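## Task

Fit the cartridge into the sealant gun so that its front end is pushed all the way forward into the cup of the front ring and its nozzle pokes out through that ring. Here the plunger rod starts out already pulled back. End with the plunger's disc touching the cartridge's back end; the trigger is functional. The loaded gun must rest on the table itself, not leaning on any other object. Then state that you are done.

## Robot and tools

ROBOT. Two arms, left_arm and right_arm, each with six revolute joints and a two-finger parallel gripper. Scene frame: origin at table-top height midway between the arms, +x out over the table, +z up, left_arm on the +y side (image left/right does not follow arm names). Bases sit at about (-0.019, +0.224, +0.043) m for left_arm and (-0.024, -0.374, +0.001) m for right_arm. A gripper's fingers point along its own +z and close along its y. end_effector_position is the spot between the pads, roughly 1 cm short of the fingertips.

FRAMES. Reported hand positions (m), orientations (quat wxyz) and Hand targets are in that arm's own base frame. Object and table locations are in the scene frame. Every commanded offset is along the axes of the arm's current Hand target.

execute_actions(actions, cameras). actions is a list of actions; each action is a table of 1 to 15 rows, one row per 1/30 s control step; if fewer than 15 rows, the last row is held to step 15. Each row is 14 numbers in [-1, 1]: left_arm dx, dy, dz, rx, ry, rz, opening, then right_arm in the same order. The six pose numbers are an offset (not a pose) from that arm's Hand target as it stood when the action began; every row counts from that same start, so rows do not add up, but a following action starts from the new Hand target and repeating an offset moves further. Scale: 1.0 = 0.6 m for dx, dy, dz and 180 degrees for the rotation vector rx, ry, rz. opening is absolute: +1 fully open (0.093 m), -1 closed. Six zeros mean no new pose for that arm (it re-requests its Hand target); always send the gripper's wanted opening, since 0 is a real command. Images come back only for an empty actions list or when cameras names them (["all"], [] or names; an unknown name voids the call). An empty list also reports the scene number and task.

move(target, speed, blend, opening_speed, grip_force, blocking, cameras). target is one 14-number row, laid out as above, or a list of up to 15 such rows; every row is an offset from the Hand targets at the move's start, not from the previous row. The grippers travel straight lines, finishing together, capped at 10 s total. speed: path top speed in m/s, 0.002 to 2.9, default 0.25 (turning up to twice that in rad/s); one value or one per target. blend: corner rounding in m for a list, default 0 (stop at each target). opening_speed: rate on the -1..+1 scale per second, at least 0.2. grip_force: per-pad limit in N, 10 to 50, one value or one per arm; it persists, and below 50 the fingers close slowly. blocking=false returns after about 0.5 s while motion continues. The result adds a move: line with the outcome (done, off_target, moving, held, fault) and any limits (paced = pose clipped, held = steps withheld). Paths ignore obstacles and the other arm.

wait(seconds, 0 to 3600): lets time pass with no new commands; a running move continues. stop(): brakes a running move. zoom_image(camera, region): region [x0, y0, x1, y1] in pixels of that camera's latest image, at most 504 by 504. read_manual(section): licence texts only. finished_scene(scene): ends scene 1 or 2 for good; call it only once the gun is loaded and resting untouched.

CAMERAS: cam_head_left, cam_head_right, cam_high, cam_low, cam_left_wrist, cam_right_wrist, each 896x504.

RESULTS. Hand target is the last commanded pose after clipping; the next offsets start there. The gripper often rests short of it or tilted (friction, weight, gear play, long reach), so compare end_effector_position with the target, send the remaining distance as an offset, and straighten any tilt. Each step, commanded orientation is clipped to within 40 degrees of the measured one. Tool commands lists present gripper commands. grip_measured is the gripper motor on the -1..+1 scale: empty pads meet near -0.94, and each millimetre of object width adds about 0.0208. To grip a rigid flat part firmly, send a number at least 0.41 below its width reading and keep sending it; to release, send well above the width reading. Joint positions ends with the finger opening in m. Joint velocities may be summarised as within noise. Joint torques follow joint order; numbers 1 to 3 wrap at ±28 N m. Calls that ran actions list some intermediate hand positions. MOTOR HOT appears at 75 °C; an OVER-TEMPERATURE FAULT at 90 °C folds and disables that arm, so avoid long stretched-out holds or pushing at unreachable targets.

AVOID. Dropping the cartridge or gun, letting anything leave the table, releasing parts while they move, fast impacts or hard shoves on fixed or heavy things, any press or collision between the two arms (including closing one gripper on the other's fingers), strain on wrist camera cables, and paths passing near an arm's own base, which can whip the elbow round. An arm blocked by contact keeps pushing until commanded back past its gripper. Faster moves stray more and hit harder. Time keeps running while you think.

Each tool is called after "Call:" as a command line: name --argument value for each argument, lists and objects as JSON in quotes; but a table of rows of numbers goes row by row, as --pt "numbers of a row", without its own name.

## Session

Call:
execute_actions --actions '[]'

Call:
zoom_image --camera "cam_head_right" --region '[200, 160, 700, 440]'

Call:
zoom_image --camera "cam_high" --region '[200, 150, 650, 500]'

Scene clock: 0.00 s.
left_arm: end_effector_position=(+0.3033, -0.1736, +0.2012) grip_measured=+1.000 end_effector_quat_wxyz=(+0.565, -0.012, +0.795, -0.219) | right_arm: end_effector_position=(+0.3239, +0.1549, +0.3148) grip_measured=+1.000 end_effector_quat_wxyz=(+0.452, -0.006, +0.814, +0.365)
Joint positions: left_arm=[-0.661 1.001 0.482 0.239 -0.296 -0.469 0.093] | right_arm=[0.262 1.063 1.029 -0.326 -0.401 0.527 0.093]
Joint velocities: within noise
Joint torques (N m): no reading
Heat: left arm: 32 °C; right arm: 32 °C.
Hand target: left_arm +0.3054, -0.1744, +0.2164; +0.580, -0.016, +0.782, -0.226 | right_arm +0.3228, +0.1555, +0.3267; +0.464, -0.014, +0.805, +0.369
Tool commands: left_gripper/opening=+1.0 right_gripper/opening=+1.0

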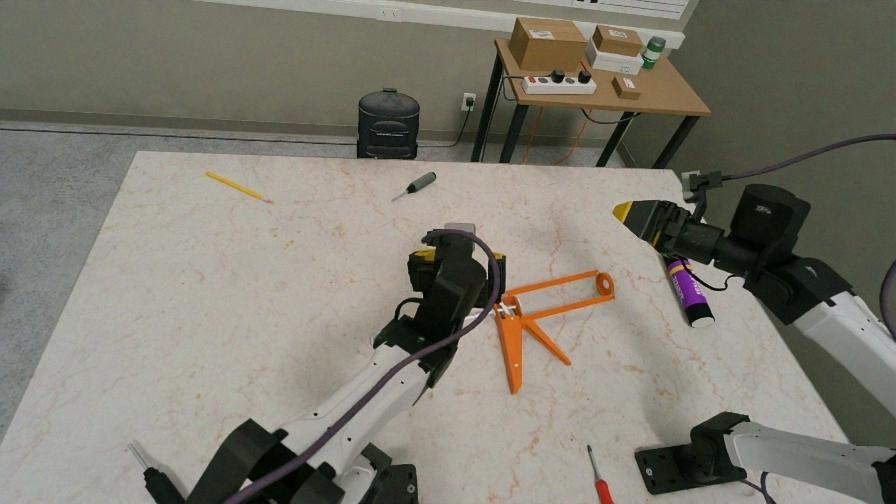

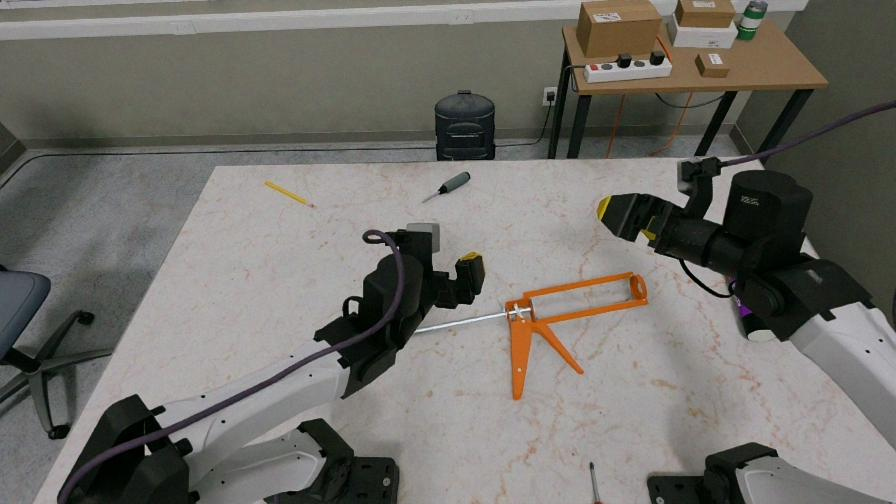

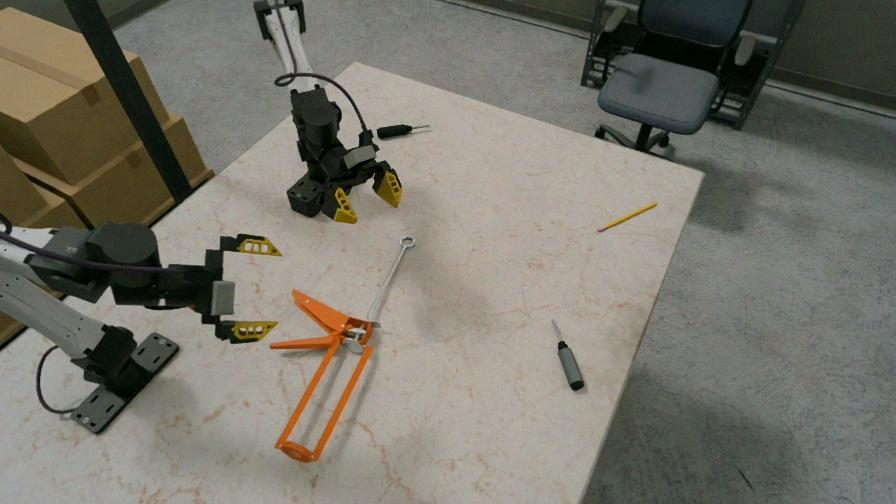

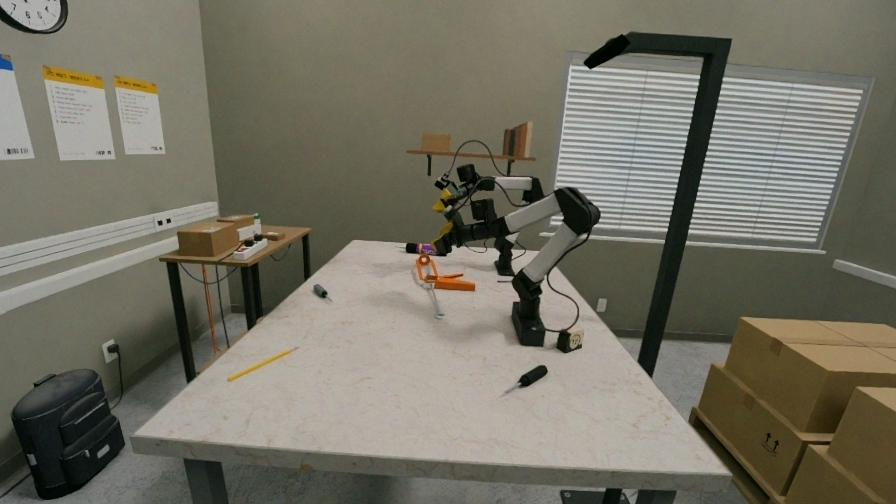

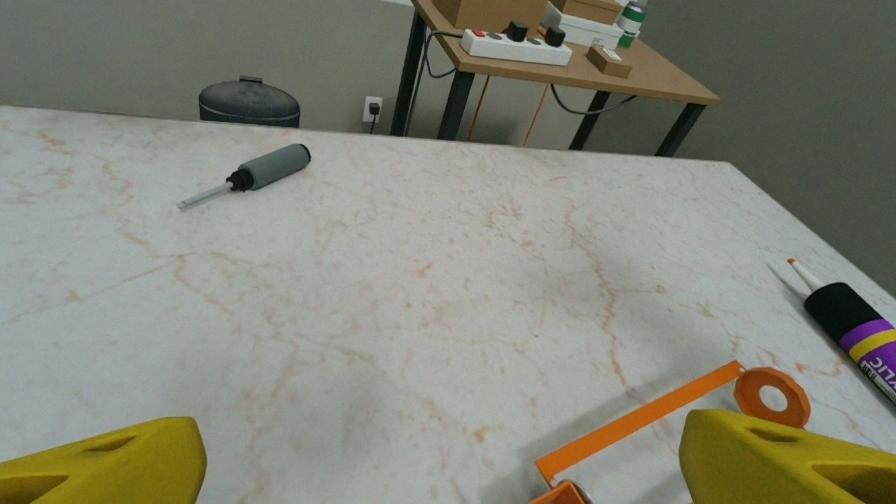

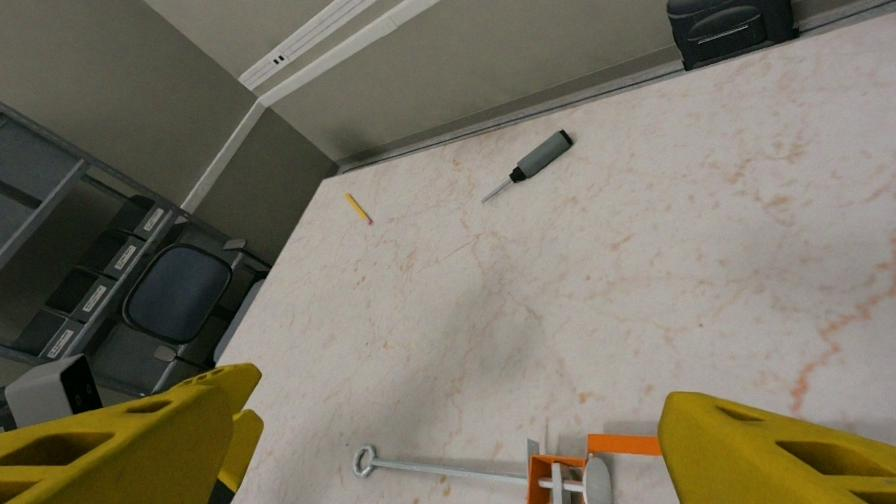

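Scaled by 1.008.

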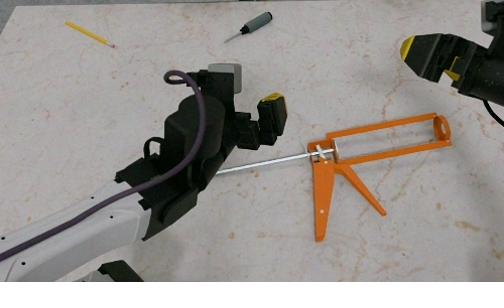

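Scaled by 1.120.

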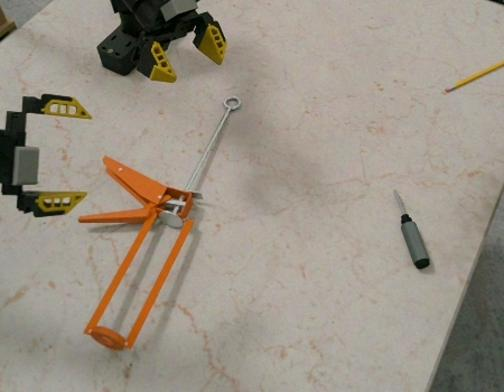

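Call:
move --target '[0.0168,-0.185,0.136,-0.1554,0.3987,0.011,1,-0.0433,-0.357,-0.2125,0.2517,0.3164,0.0095,1]' --speed 0.3 --cameras '["all"]'

Scene clock: 6.70 s.
left_arm: end_effector_position=(+0.3511, -0.3009, +0.2254) grip_measured=+1.000 end_effector_quat_wxyz=(+0.119, +0.007, +0.989, -0.091) | right_arm: end_effector_position=(+0.3195, -0.0855, +0.2528) grip_measured=+1.000 end_effector_quat_wxyz=(+0.113, +0.009, +0.993, -0.022)
Joint positions: left_arm=[-0.715 2.195 2.493 -1.569 -0.017 -0.699 0.093] | right_arm=[-0.269 1.685 1.909 -1.566 -0.015 -0.25 0.093]
Joint torques (N m): left_arm=[0.02 -9.54 9.17 0.7 0.08 -0.05] | right_arm=[0.24 -6.56 8.81 0.78 0.1 -0.17]
Heat: left arm: 33 °C; right arm: 33 °C.
Hand target: left_arm +0.3503, -0.3043, +0.2303; +0.000, +0.000, +1.000, +0.000 | right_arm +0.3217, -0.0860, +0.2596; +0.000, +0.000, +1.000, +0.000
Off the commanded pose: left_arm 0.006 m, 17 deg | right_arm 0.007 m, 13 deg.
joint sent to its limit (left arm) — joint 4 (wrist pitch), lower limit. The joint targets are off in position and orientation.
joint sent to its limit (right arm) — joint 4 (wrist pitch), lower limit. The joint targets are off in position and orientation.
move: off_target (left_arm, right_arm)

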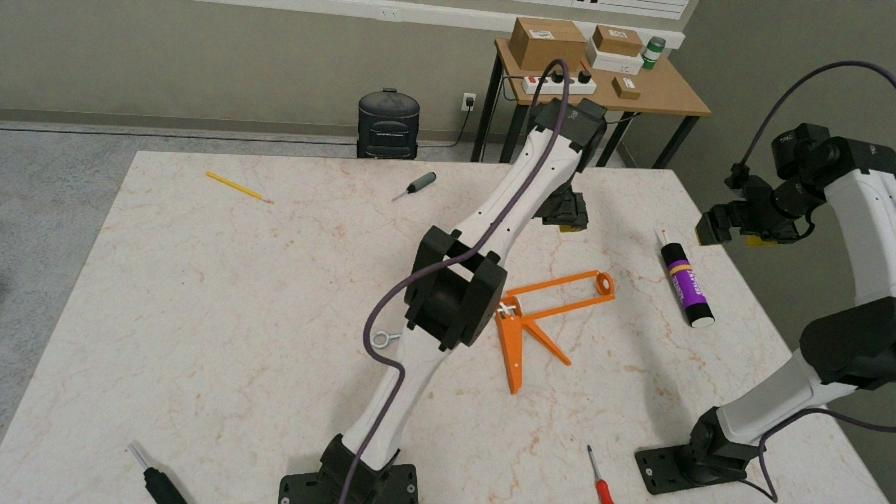

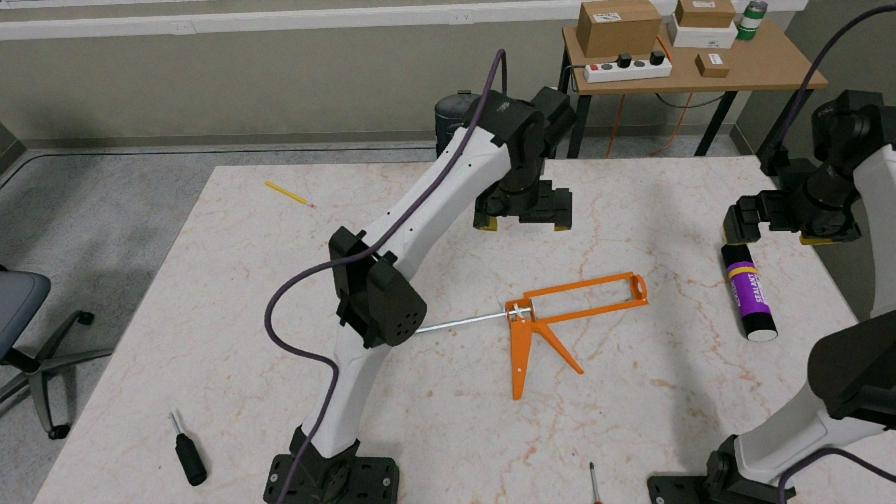

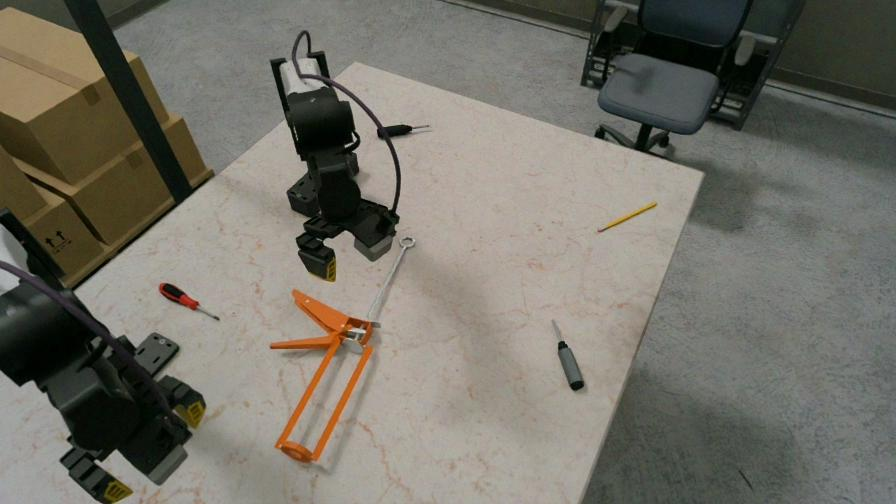

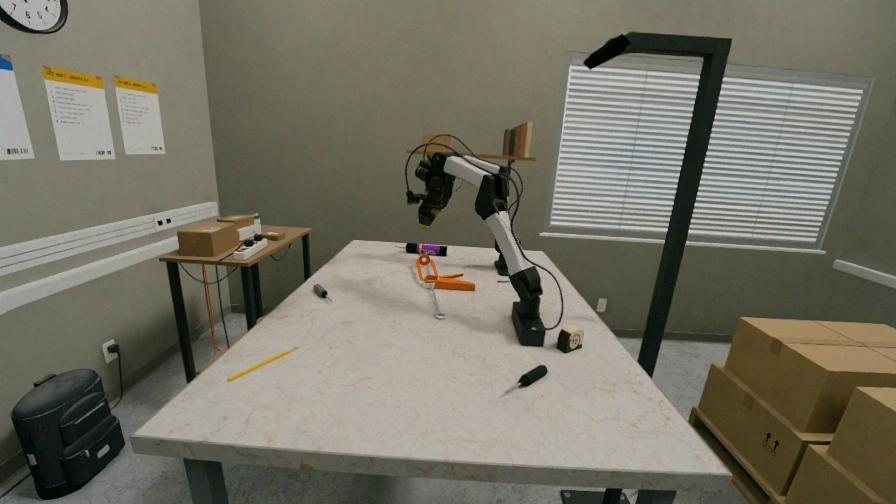

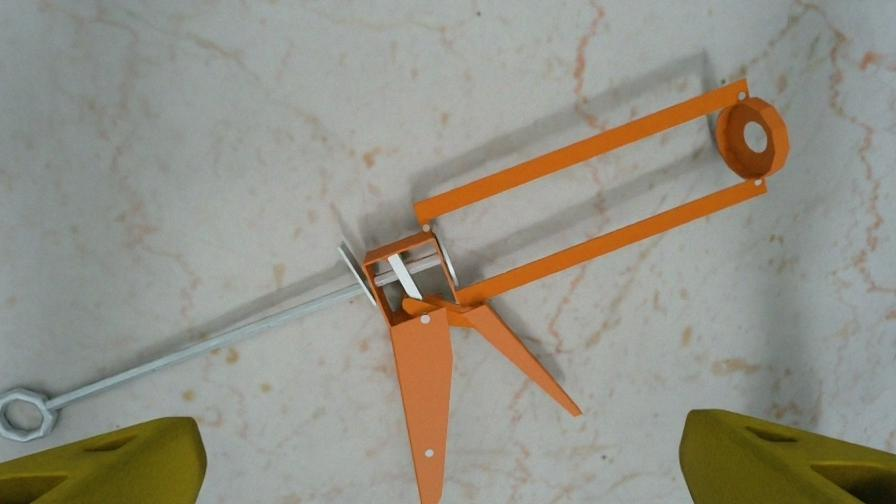

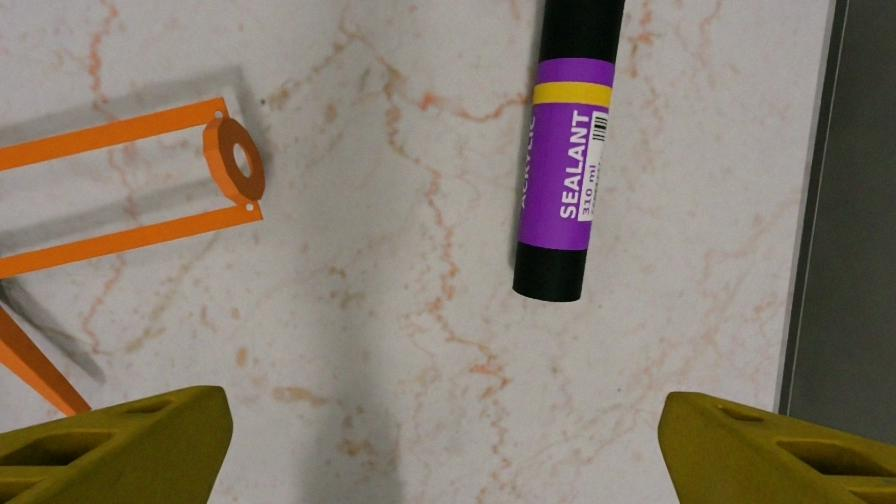

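Call:
move --target '[0.2167,0.3667,0.033,0,0,0,1,-0.0883,-0.1367,0.2167,0,0,0,1]' --speed 0.25 --cameras '["cam_right_wrist","cam_head_right"]'

Scene clock: 13.37 s.
left_arm: end_effector_position=(+0.2252, -0.0866, +0.2037) grip_measured=+1.000 end_effector_quat_wxyz=(+0.017, -0.004, +1.000, -0.006) | right_arm: end_effector_position=(+0.3662, -0.1630, +0.1268) grip_measured=+1.000 end_effector_quat_wxyz=(-0.011, +0.010, +1.000, +0.010)
Joint positions: left_arm=[-0.368 1.458 1.5 -1.577 -0.001 -0.377 0.093] | right_arm=[-0.422 2.117 1.997 -1.478 -0.009 -0.403 0.093]
Joint torques (N m): left_arm=[0.44 -6.76 5.57 0.35 0.01 0.11] | right_arm=[-0.32 -10.14 9.18 0.42 0.08 -0.18]
Heat: left arm: 34 °C; right arm: 34 °C.
Hand target: left_arm +0.2205, -0.0841, +0.2105; +0.000, +0.000, +1.000, +0.000 | right_arm +0.3746, -0.1681, +0.1296; +0.000, +0.000, +1.000, +0.000
Off the commanded pose: left_arm 0.009 m, 2 deg | right_arm 0.010 m, 2 deg.
joint sent to its limit (left arm) — joint 4 (wrist pitch), lower limit. The joint targets are off in position, not in orientation.
move: done
Images, in order (width x height): cam_head_right 896x504, cam_right_wrist 896x504.

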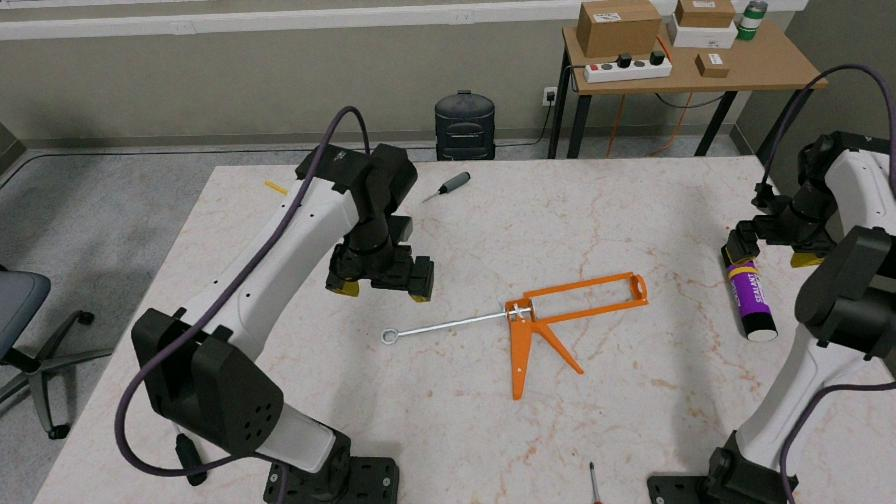

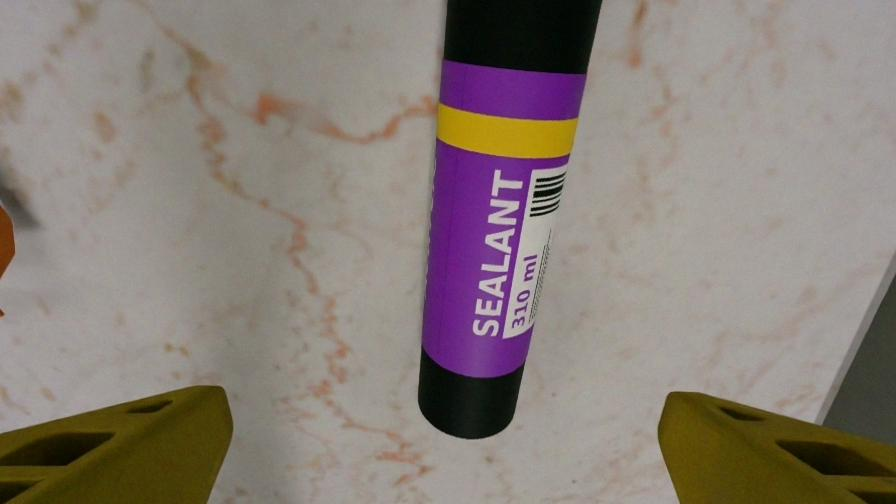

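Call:
move --target '[0,0,0,0,0,0,1,0.01,-0.0233,0.125,0,0,0.028,1]' --speed 0.15 --cameras '["cam_right_wrist","cam_head_right"]'

Scene clock: 16.37 s.
left_arm: end_effector_position=(+0.2252, -0.0866, +0.2037) grip_measured=+1.000 end_effector_quat_wxyz=(+0.017, -0.004, +1.000, -0.006) | right_arm: end_effector_position=(+0.3659, -0.1793, +0.0600) grip_measured=+1.000 end_effector_quat_wxyz=(-0.002, +0.039, +0.999, +0.006)
Joint positions: left_arm=[-0.368 1.458 1.5 -1.577 -0.001 -0.375 0.093] | right_arm=[-0.459 2.128 1.748 -1.199 -0.009 -0.382 0.093]
Joint torques (N m): left_arm=[0.4 -6.78 5.52 0.35 0 0.1] | right_arm=[-0.28 -10.81 5.75 0.64 0.06 0.11]
Heat: left arm: 34 °C; right arm: 35 °C.
Hand target: left_arm +0.2205, -0.0841, +0.2105; +0.000, +0.000, +1.000, +0.000 | right_arm +0.3686, -0.1821, +0.0546; +0.000, +0.044, +0.999, +0.000
Off the commanded pose: left_arm 0.009 m, 2 deg | right_arm 0.007 m, 1 deg.
joint sent to its limit (left arm) — joint 4 (wrist pitch), lower limit. The joint targets are off in position, not in orientation.
move: done
Images, in order (width x height): cam_head_right 896x504, cam_right_wrist 896x504.

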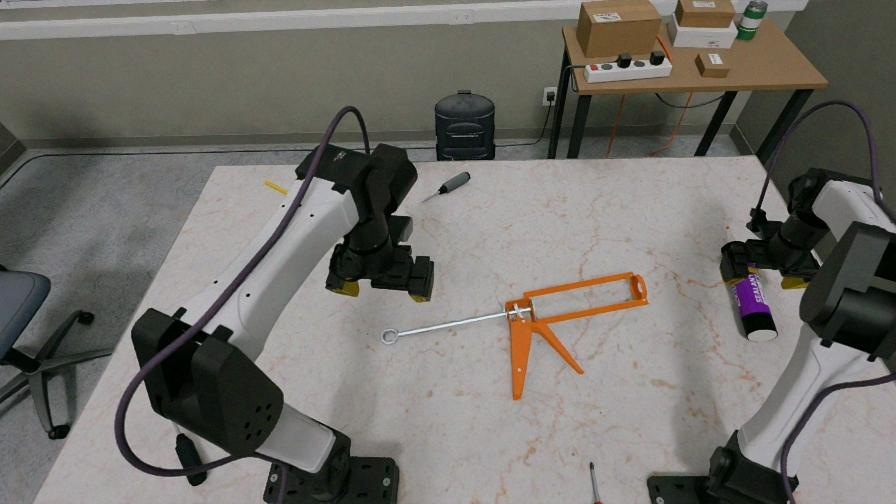

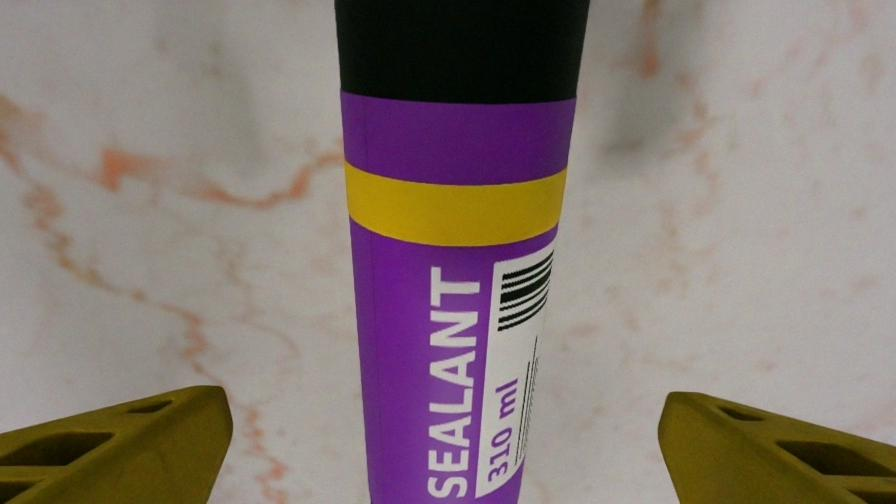

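Call:
move --pt "0 0 0 0 0 0 1 0 0 0.036 0 0 0 1" --pt "0 0 0 0 0 0 1 0 0 0.036 0 0 0 -0.35" --speed 0.1 --opening_speed 0.8 --grip_force '[50,40]' --cameras '["cam_right_wrist"]'

Scene clock: 21.40 s.
left_arm: end_effector_position=(+0.2252, -0.0866, +0.2037) grip_measured=+1.000 end_effector_quat_wxyz=(+0.017, -0.004, +1.000, -0.006) | right_arm: end_effector_position=(+0.3653, -0.1800, +0.0379) grip_measured=-0.172 end_effector_quat_wxyz=(-0.003, +0.040, +0.999, +0.005)
Joint positions: left_arm=[-0.368 1.458 1.5 -1.577 -0.001 -0.375 0.093] | right_arm=[-0.461 2.145 1.685 -1.121 -0.007 -0.382 0.037]
Joint torques (N m): left_arm=[0.4 -6.76 5.5 0.35 0.01 0.11] | right_arm=[-0.21 -10.8 5.93 0.63 0.06 0.1]
Heat: left arm: 34 °C; right arm: 35 °C.
Hand target: left_arm +0.2205, -0.0841, +0.2105; +0.000, +0.000, +1.000, +0.000 | right_arm +0.3686, -0.1821, +0.0330; +0.000, +0.044, +0.999, +0.000
Off the commanded pose: left_arm 0.009 m, 2 deg | right_arm 0.006 m, 1 deg.
joint sent to its limit (left arm) — joint 4 (wrist pitch), lower limit. The joint targets are off in position, not in orientation.
grip_force (N): 50, 40
move: done

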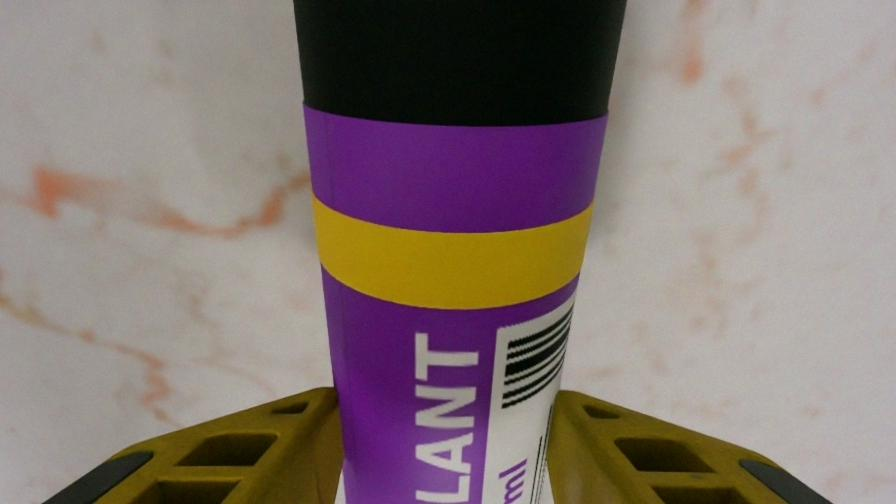

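Call:
move --pt "0 0 0 0 0 0 1 0 0 -0.2283 0 0 0 -0.35" --pt "0 0 0 0 0 0 1 0.0958 0.6307 -0.2283 0 0 0.4133 -0.35" --speed 0.2 --blend 0.03 --cameras '["cam_right_wrist","cam_head_right","cam_head_left","cam_high","cam_left_wrist"]'

Scene clock: 28.47 s.
left_arm: end_effector_position=(+0.2252, -0.0866, +0.2037) grip_measured=+1.000 end_effector_quat_wxyz=(+0.017, -0.004, +1.000, -0.006) | right_arm: end_effector_position=(+0.3374, +0.1980, +0.1530) grip_measured=-0.179 end_effector_quat_wxyz=(-0.012, +0.632, +0.775, -0.010)
Joint positions: left_arm=[-0.368 1.458 1.5 -1.577 -0.001 -0.375 0.093] | right_arm=[0.524 2.09 2.06 -1.567 -0.015 1.893 0.037]
Joint torques (N m): left_arm=[0.42 -6.78 5.52 0.35 0 0.11] | right_arm=[0.18 -12.01 10.82 0.08 0.1 0.14]
Heat: left arm: 34 °C; right arm: 36 °C.
Hand target: left_arm +0.2205, -0.0841, +0.2105; +0.000, +0.000, +1.000, +0.000 | right_arm +0.3448, +0.1999, +0.1699; +0.000, +0.639, +0.769, +0.000
Off the commanded pose: left_arm 0.009 m, 2 deg | right_arm 0.019 m, 2 deg.
joint sent to its limit (left arm) — joint 4 (wrist pitch), lower limit. The joint targets are off in position, not in orientation.
joint sent to its limit (right arm) — joint 4 (wrist pitch), lower limit. The joint targets are off in position, not in orientation.
grip_force (N): 50, 40
move: off_target (right_arm)
Images, in order (width x height): cam_head_left 896x504, cam_head_right 896x504, cam_high 896x504, cam_left_wrist 896x504, cam_right_wrist 896x504.

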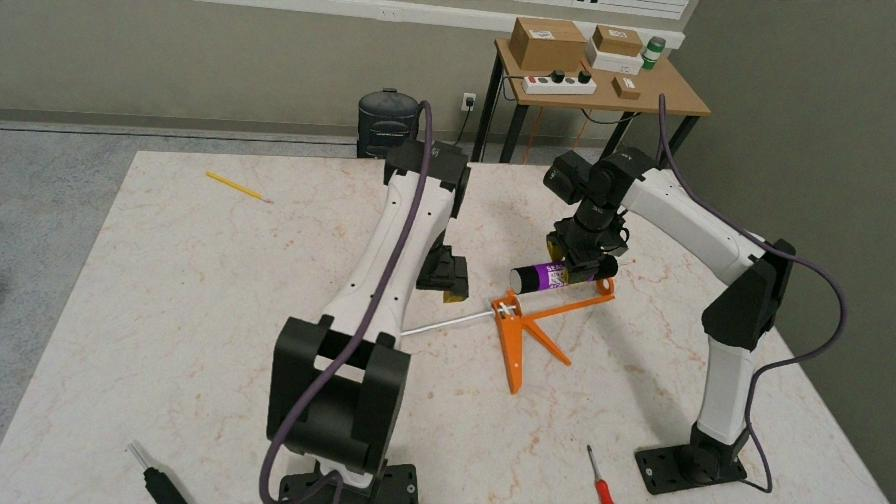

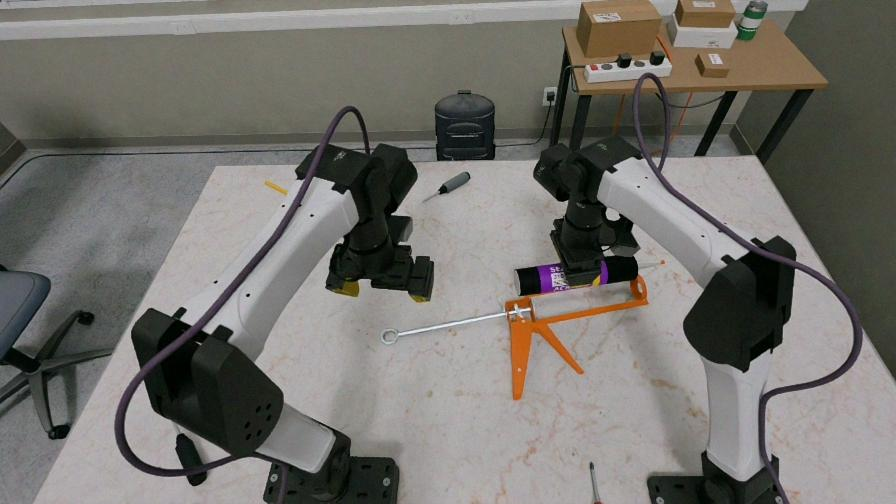

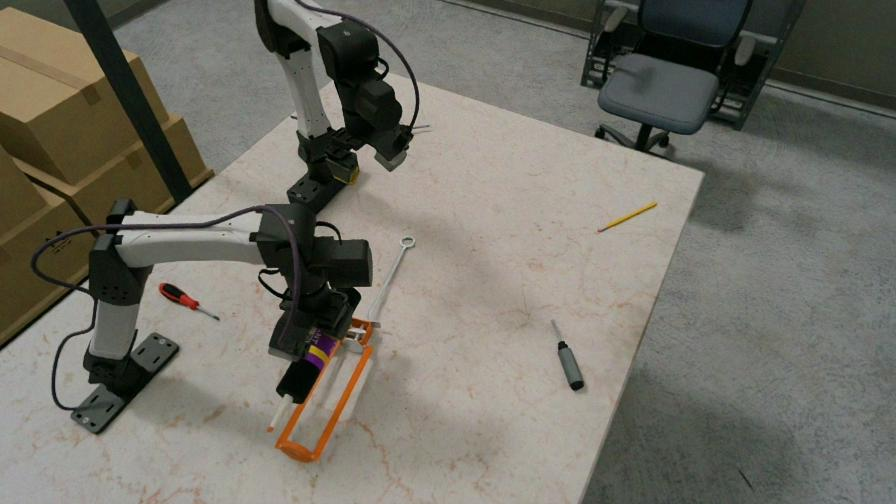

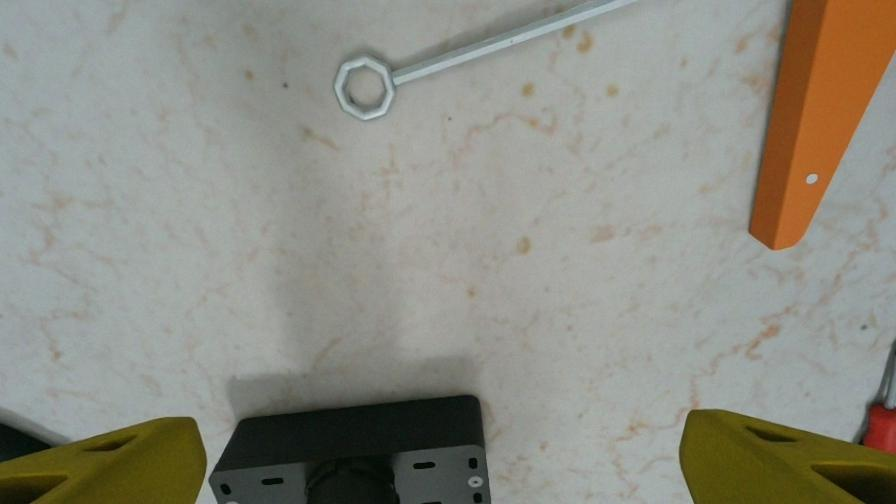

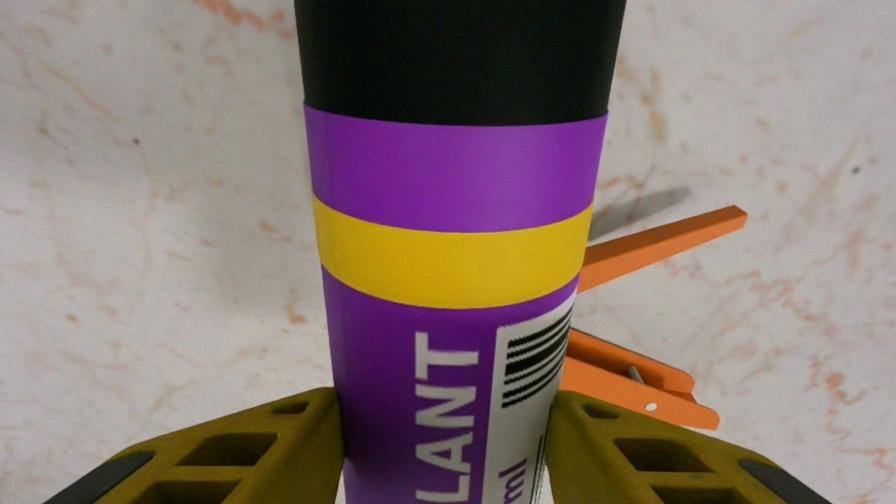

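Call:
move --target '[0,0,0,0,0,0,1,0.0159,-0.0123,0.075,0,0.1,0,-0.35]' --speed 0.15 --cameras '["cam_right_wrist","cam_head_right","cam_high"]'

Call:
zoom_image --camera "cam_head_right" --region '[480, 220, 700, 360]'

Call:
zoom_image --camera "cam_high" --region '[230, 300, 400, 480]'

Scene clock: 34.43 s.
left_arm: end_effector_position=(+0.2252, -0.0866, +0.2037) grip_measured=+1.000 end_effector_quat_wxyz=(+0.017, -0.004, +1.000, -0.006) | right_arm: end_effector_position=(+0.3320, +0.1972, +0.0965) grip_measured=-0.179 end_effector_quat_wxyz=(-0.118, +0.642, +0.756, +0.046)
Joint positions: left_arm=[-0.368 1.458 1.5 -1.577 -0.001 -0.375 0.093] | right_arm=[0.426 2.027 1.719 -1.28 -0.254 1.832 0.037]
Joint torques (N m): left_arm=[0.44 -6.8 5.57 0.36 0.01 0.11] | right_arm=[-0.5 -16.8 7.16 0.48 -0.59 -0.15]
Heat: left arm: 34 °C; right arm: 37 °C.
Hand target: left_arm +0.2205, -0.0841, +0.2105; +0.000, +0.000, +1.000, +0.000 | right_arm +0.3358, +0.2080, +0.1249; -0.120, +0.631, +0.760, +0.100
Off the commanded pose: left_arm 0.009 m, 2 deg | right_arm 0.031 m, 6 deg.
joint sent to its limit (left arm) — joint 4 (wrist pitch), lower limit. The joint targets are off in position, not in orientation.
grip_force (N): 50, 40
move: off_target (right_arm)
Images, in order (width x height): cam_head_right 896x504, cam_high 896x504, cam_right_wrist 896x504.

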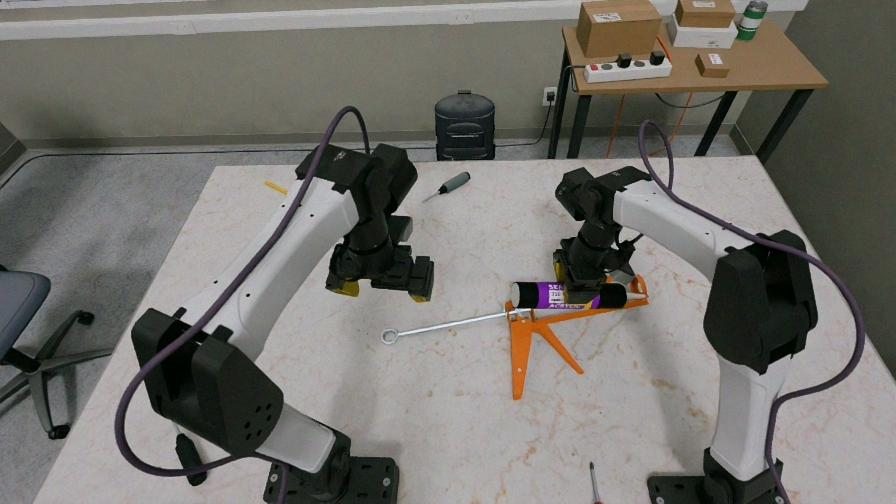

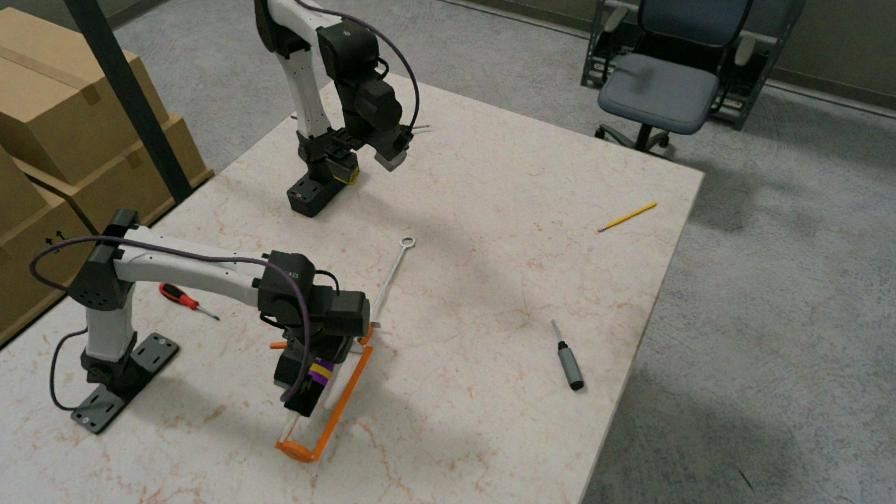

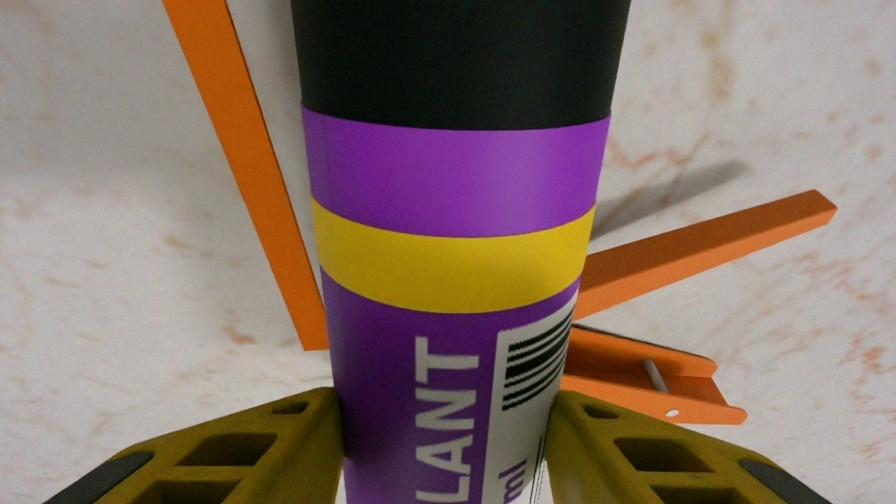

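Scaled by 2.291.

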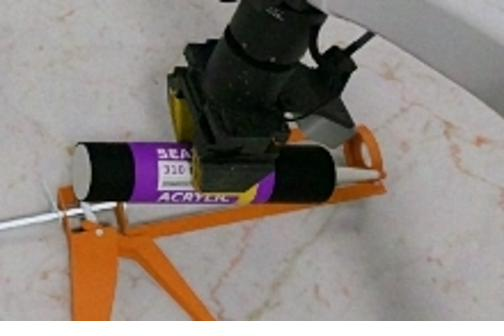

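Scaled by 2.800.

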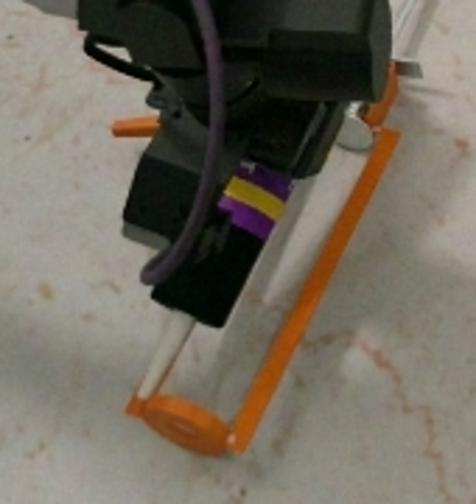

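Call:
move --target '[0,0,0,0,0,0,1,0.0283,0.0322,0.0582,0,0,0,-0.35]' --speed 0.1 --cameras '["cam_right_wrist","cam_head_right","cam_high"]'

Call:
zoom_image --camera "cam_head_right" --region '[480, 220, 700, 360]'

Call:
zoom_image --camera "cam_high" --region '[230, 300, 400, 480]'

Scene clock: 38.47 s.
left_arm: end_effector_position=(+0.2252, -0.0866, +0.2037) grip_measured=+1.000 end_effector_quat_wxyz=(+0.017, -0.004, +1.000, -0.006) | right_arm: end_effector_position=(+0.3397, +0.2250, +0.0865) grip_measured=-0.348 end_effector_quat_wxyz=(-0.126, +0.633, +0.761, +0.070)
Joint positions: left_arm=[-0.368 1.458 1.5 -1.577 -0.001 -0.375 0.093] | right_arm=[0.467 2.071 1.739 -1.21 -0.288 1.86 0.029]
Joint torques (N m): left_arm=[0.42 -6.78 5.55 0.35 0 0.11] | right_arm=[0.65 -11.59 9.13 0.73 -0.26 0.16]
Heat: left arm: 34 °C; right arm: 37 °C.
Hand target: left_arm +0.2205, -0.0841, +0.2105; +0.000, +0.000, +1.000, +0.000 | right_arm +0.3499, +0.2380, +0.0970; -0.120, +0.631, +0.760, +0.100
Off the commanded pose: left_arm 0.009 m, 2 deg | right_arm 0.020 m, 4 deg.
joint sent to its limit (left arm) — joint 4 (wrist pitch), lower limit. The joint targets are off in position, not in orientation.
grip_force (N): 50, 40
move: off_target (right_arm)
Images, in order (width x height): cam_head_right 896x504, cam_high 896x504, cam_right_wrist 896x504.

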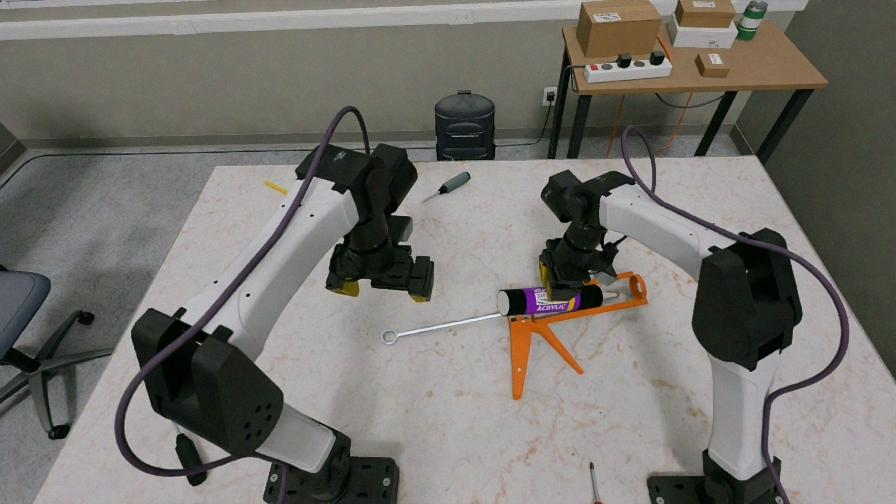

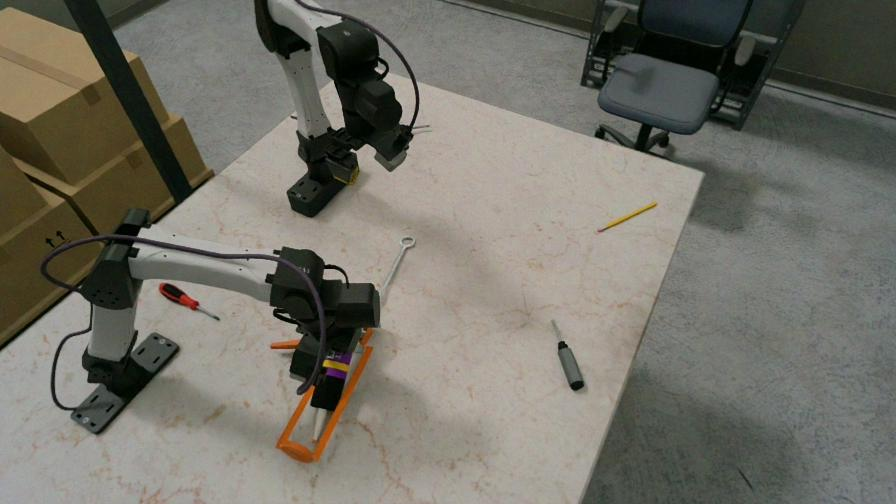

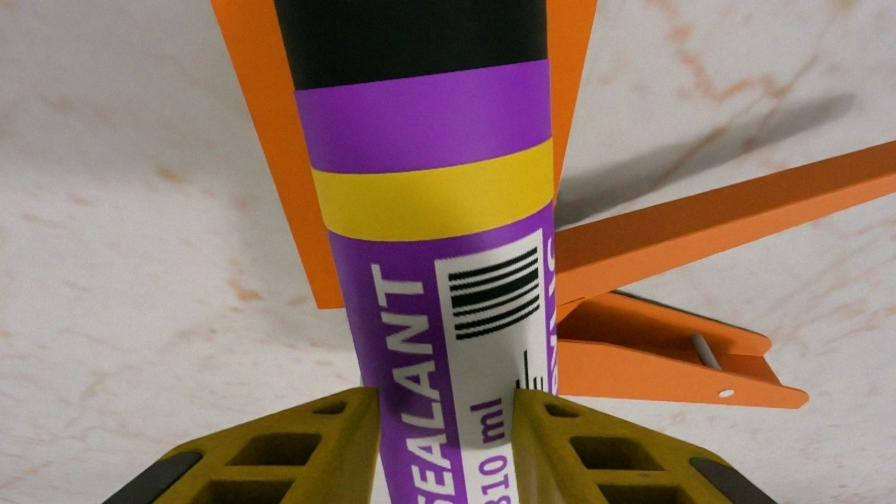

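Scaled by 2.291.

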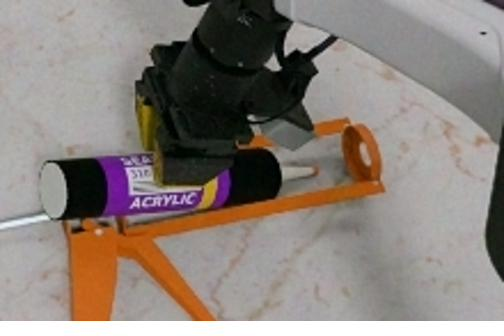

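Scaled by 2.800.

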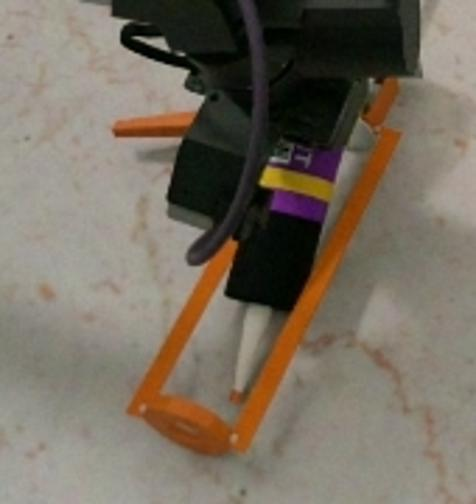

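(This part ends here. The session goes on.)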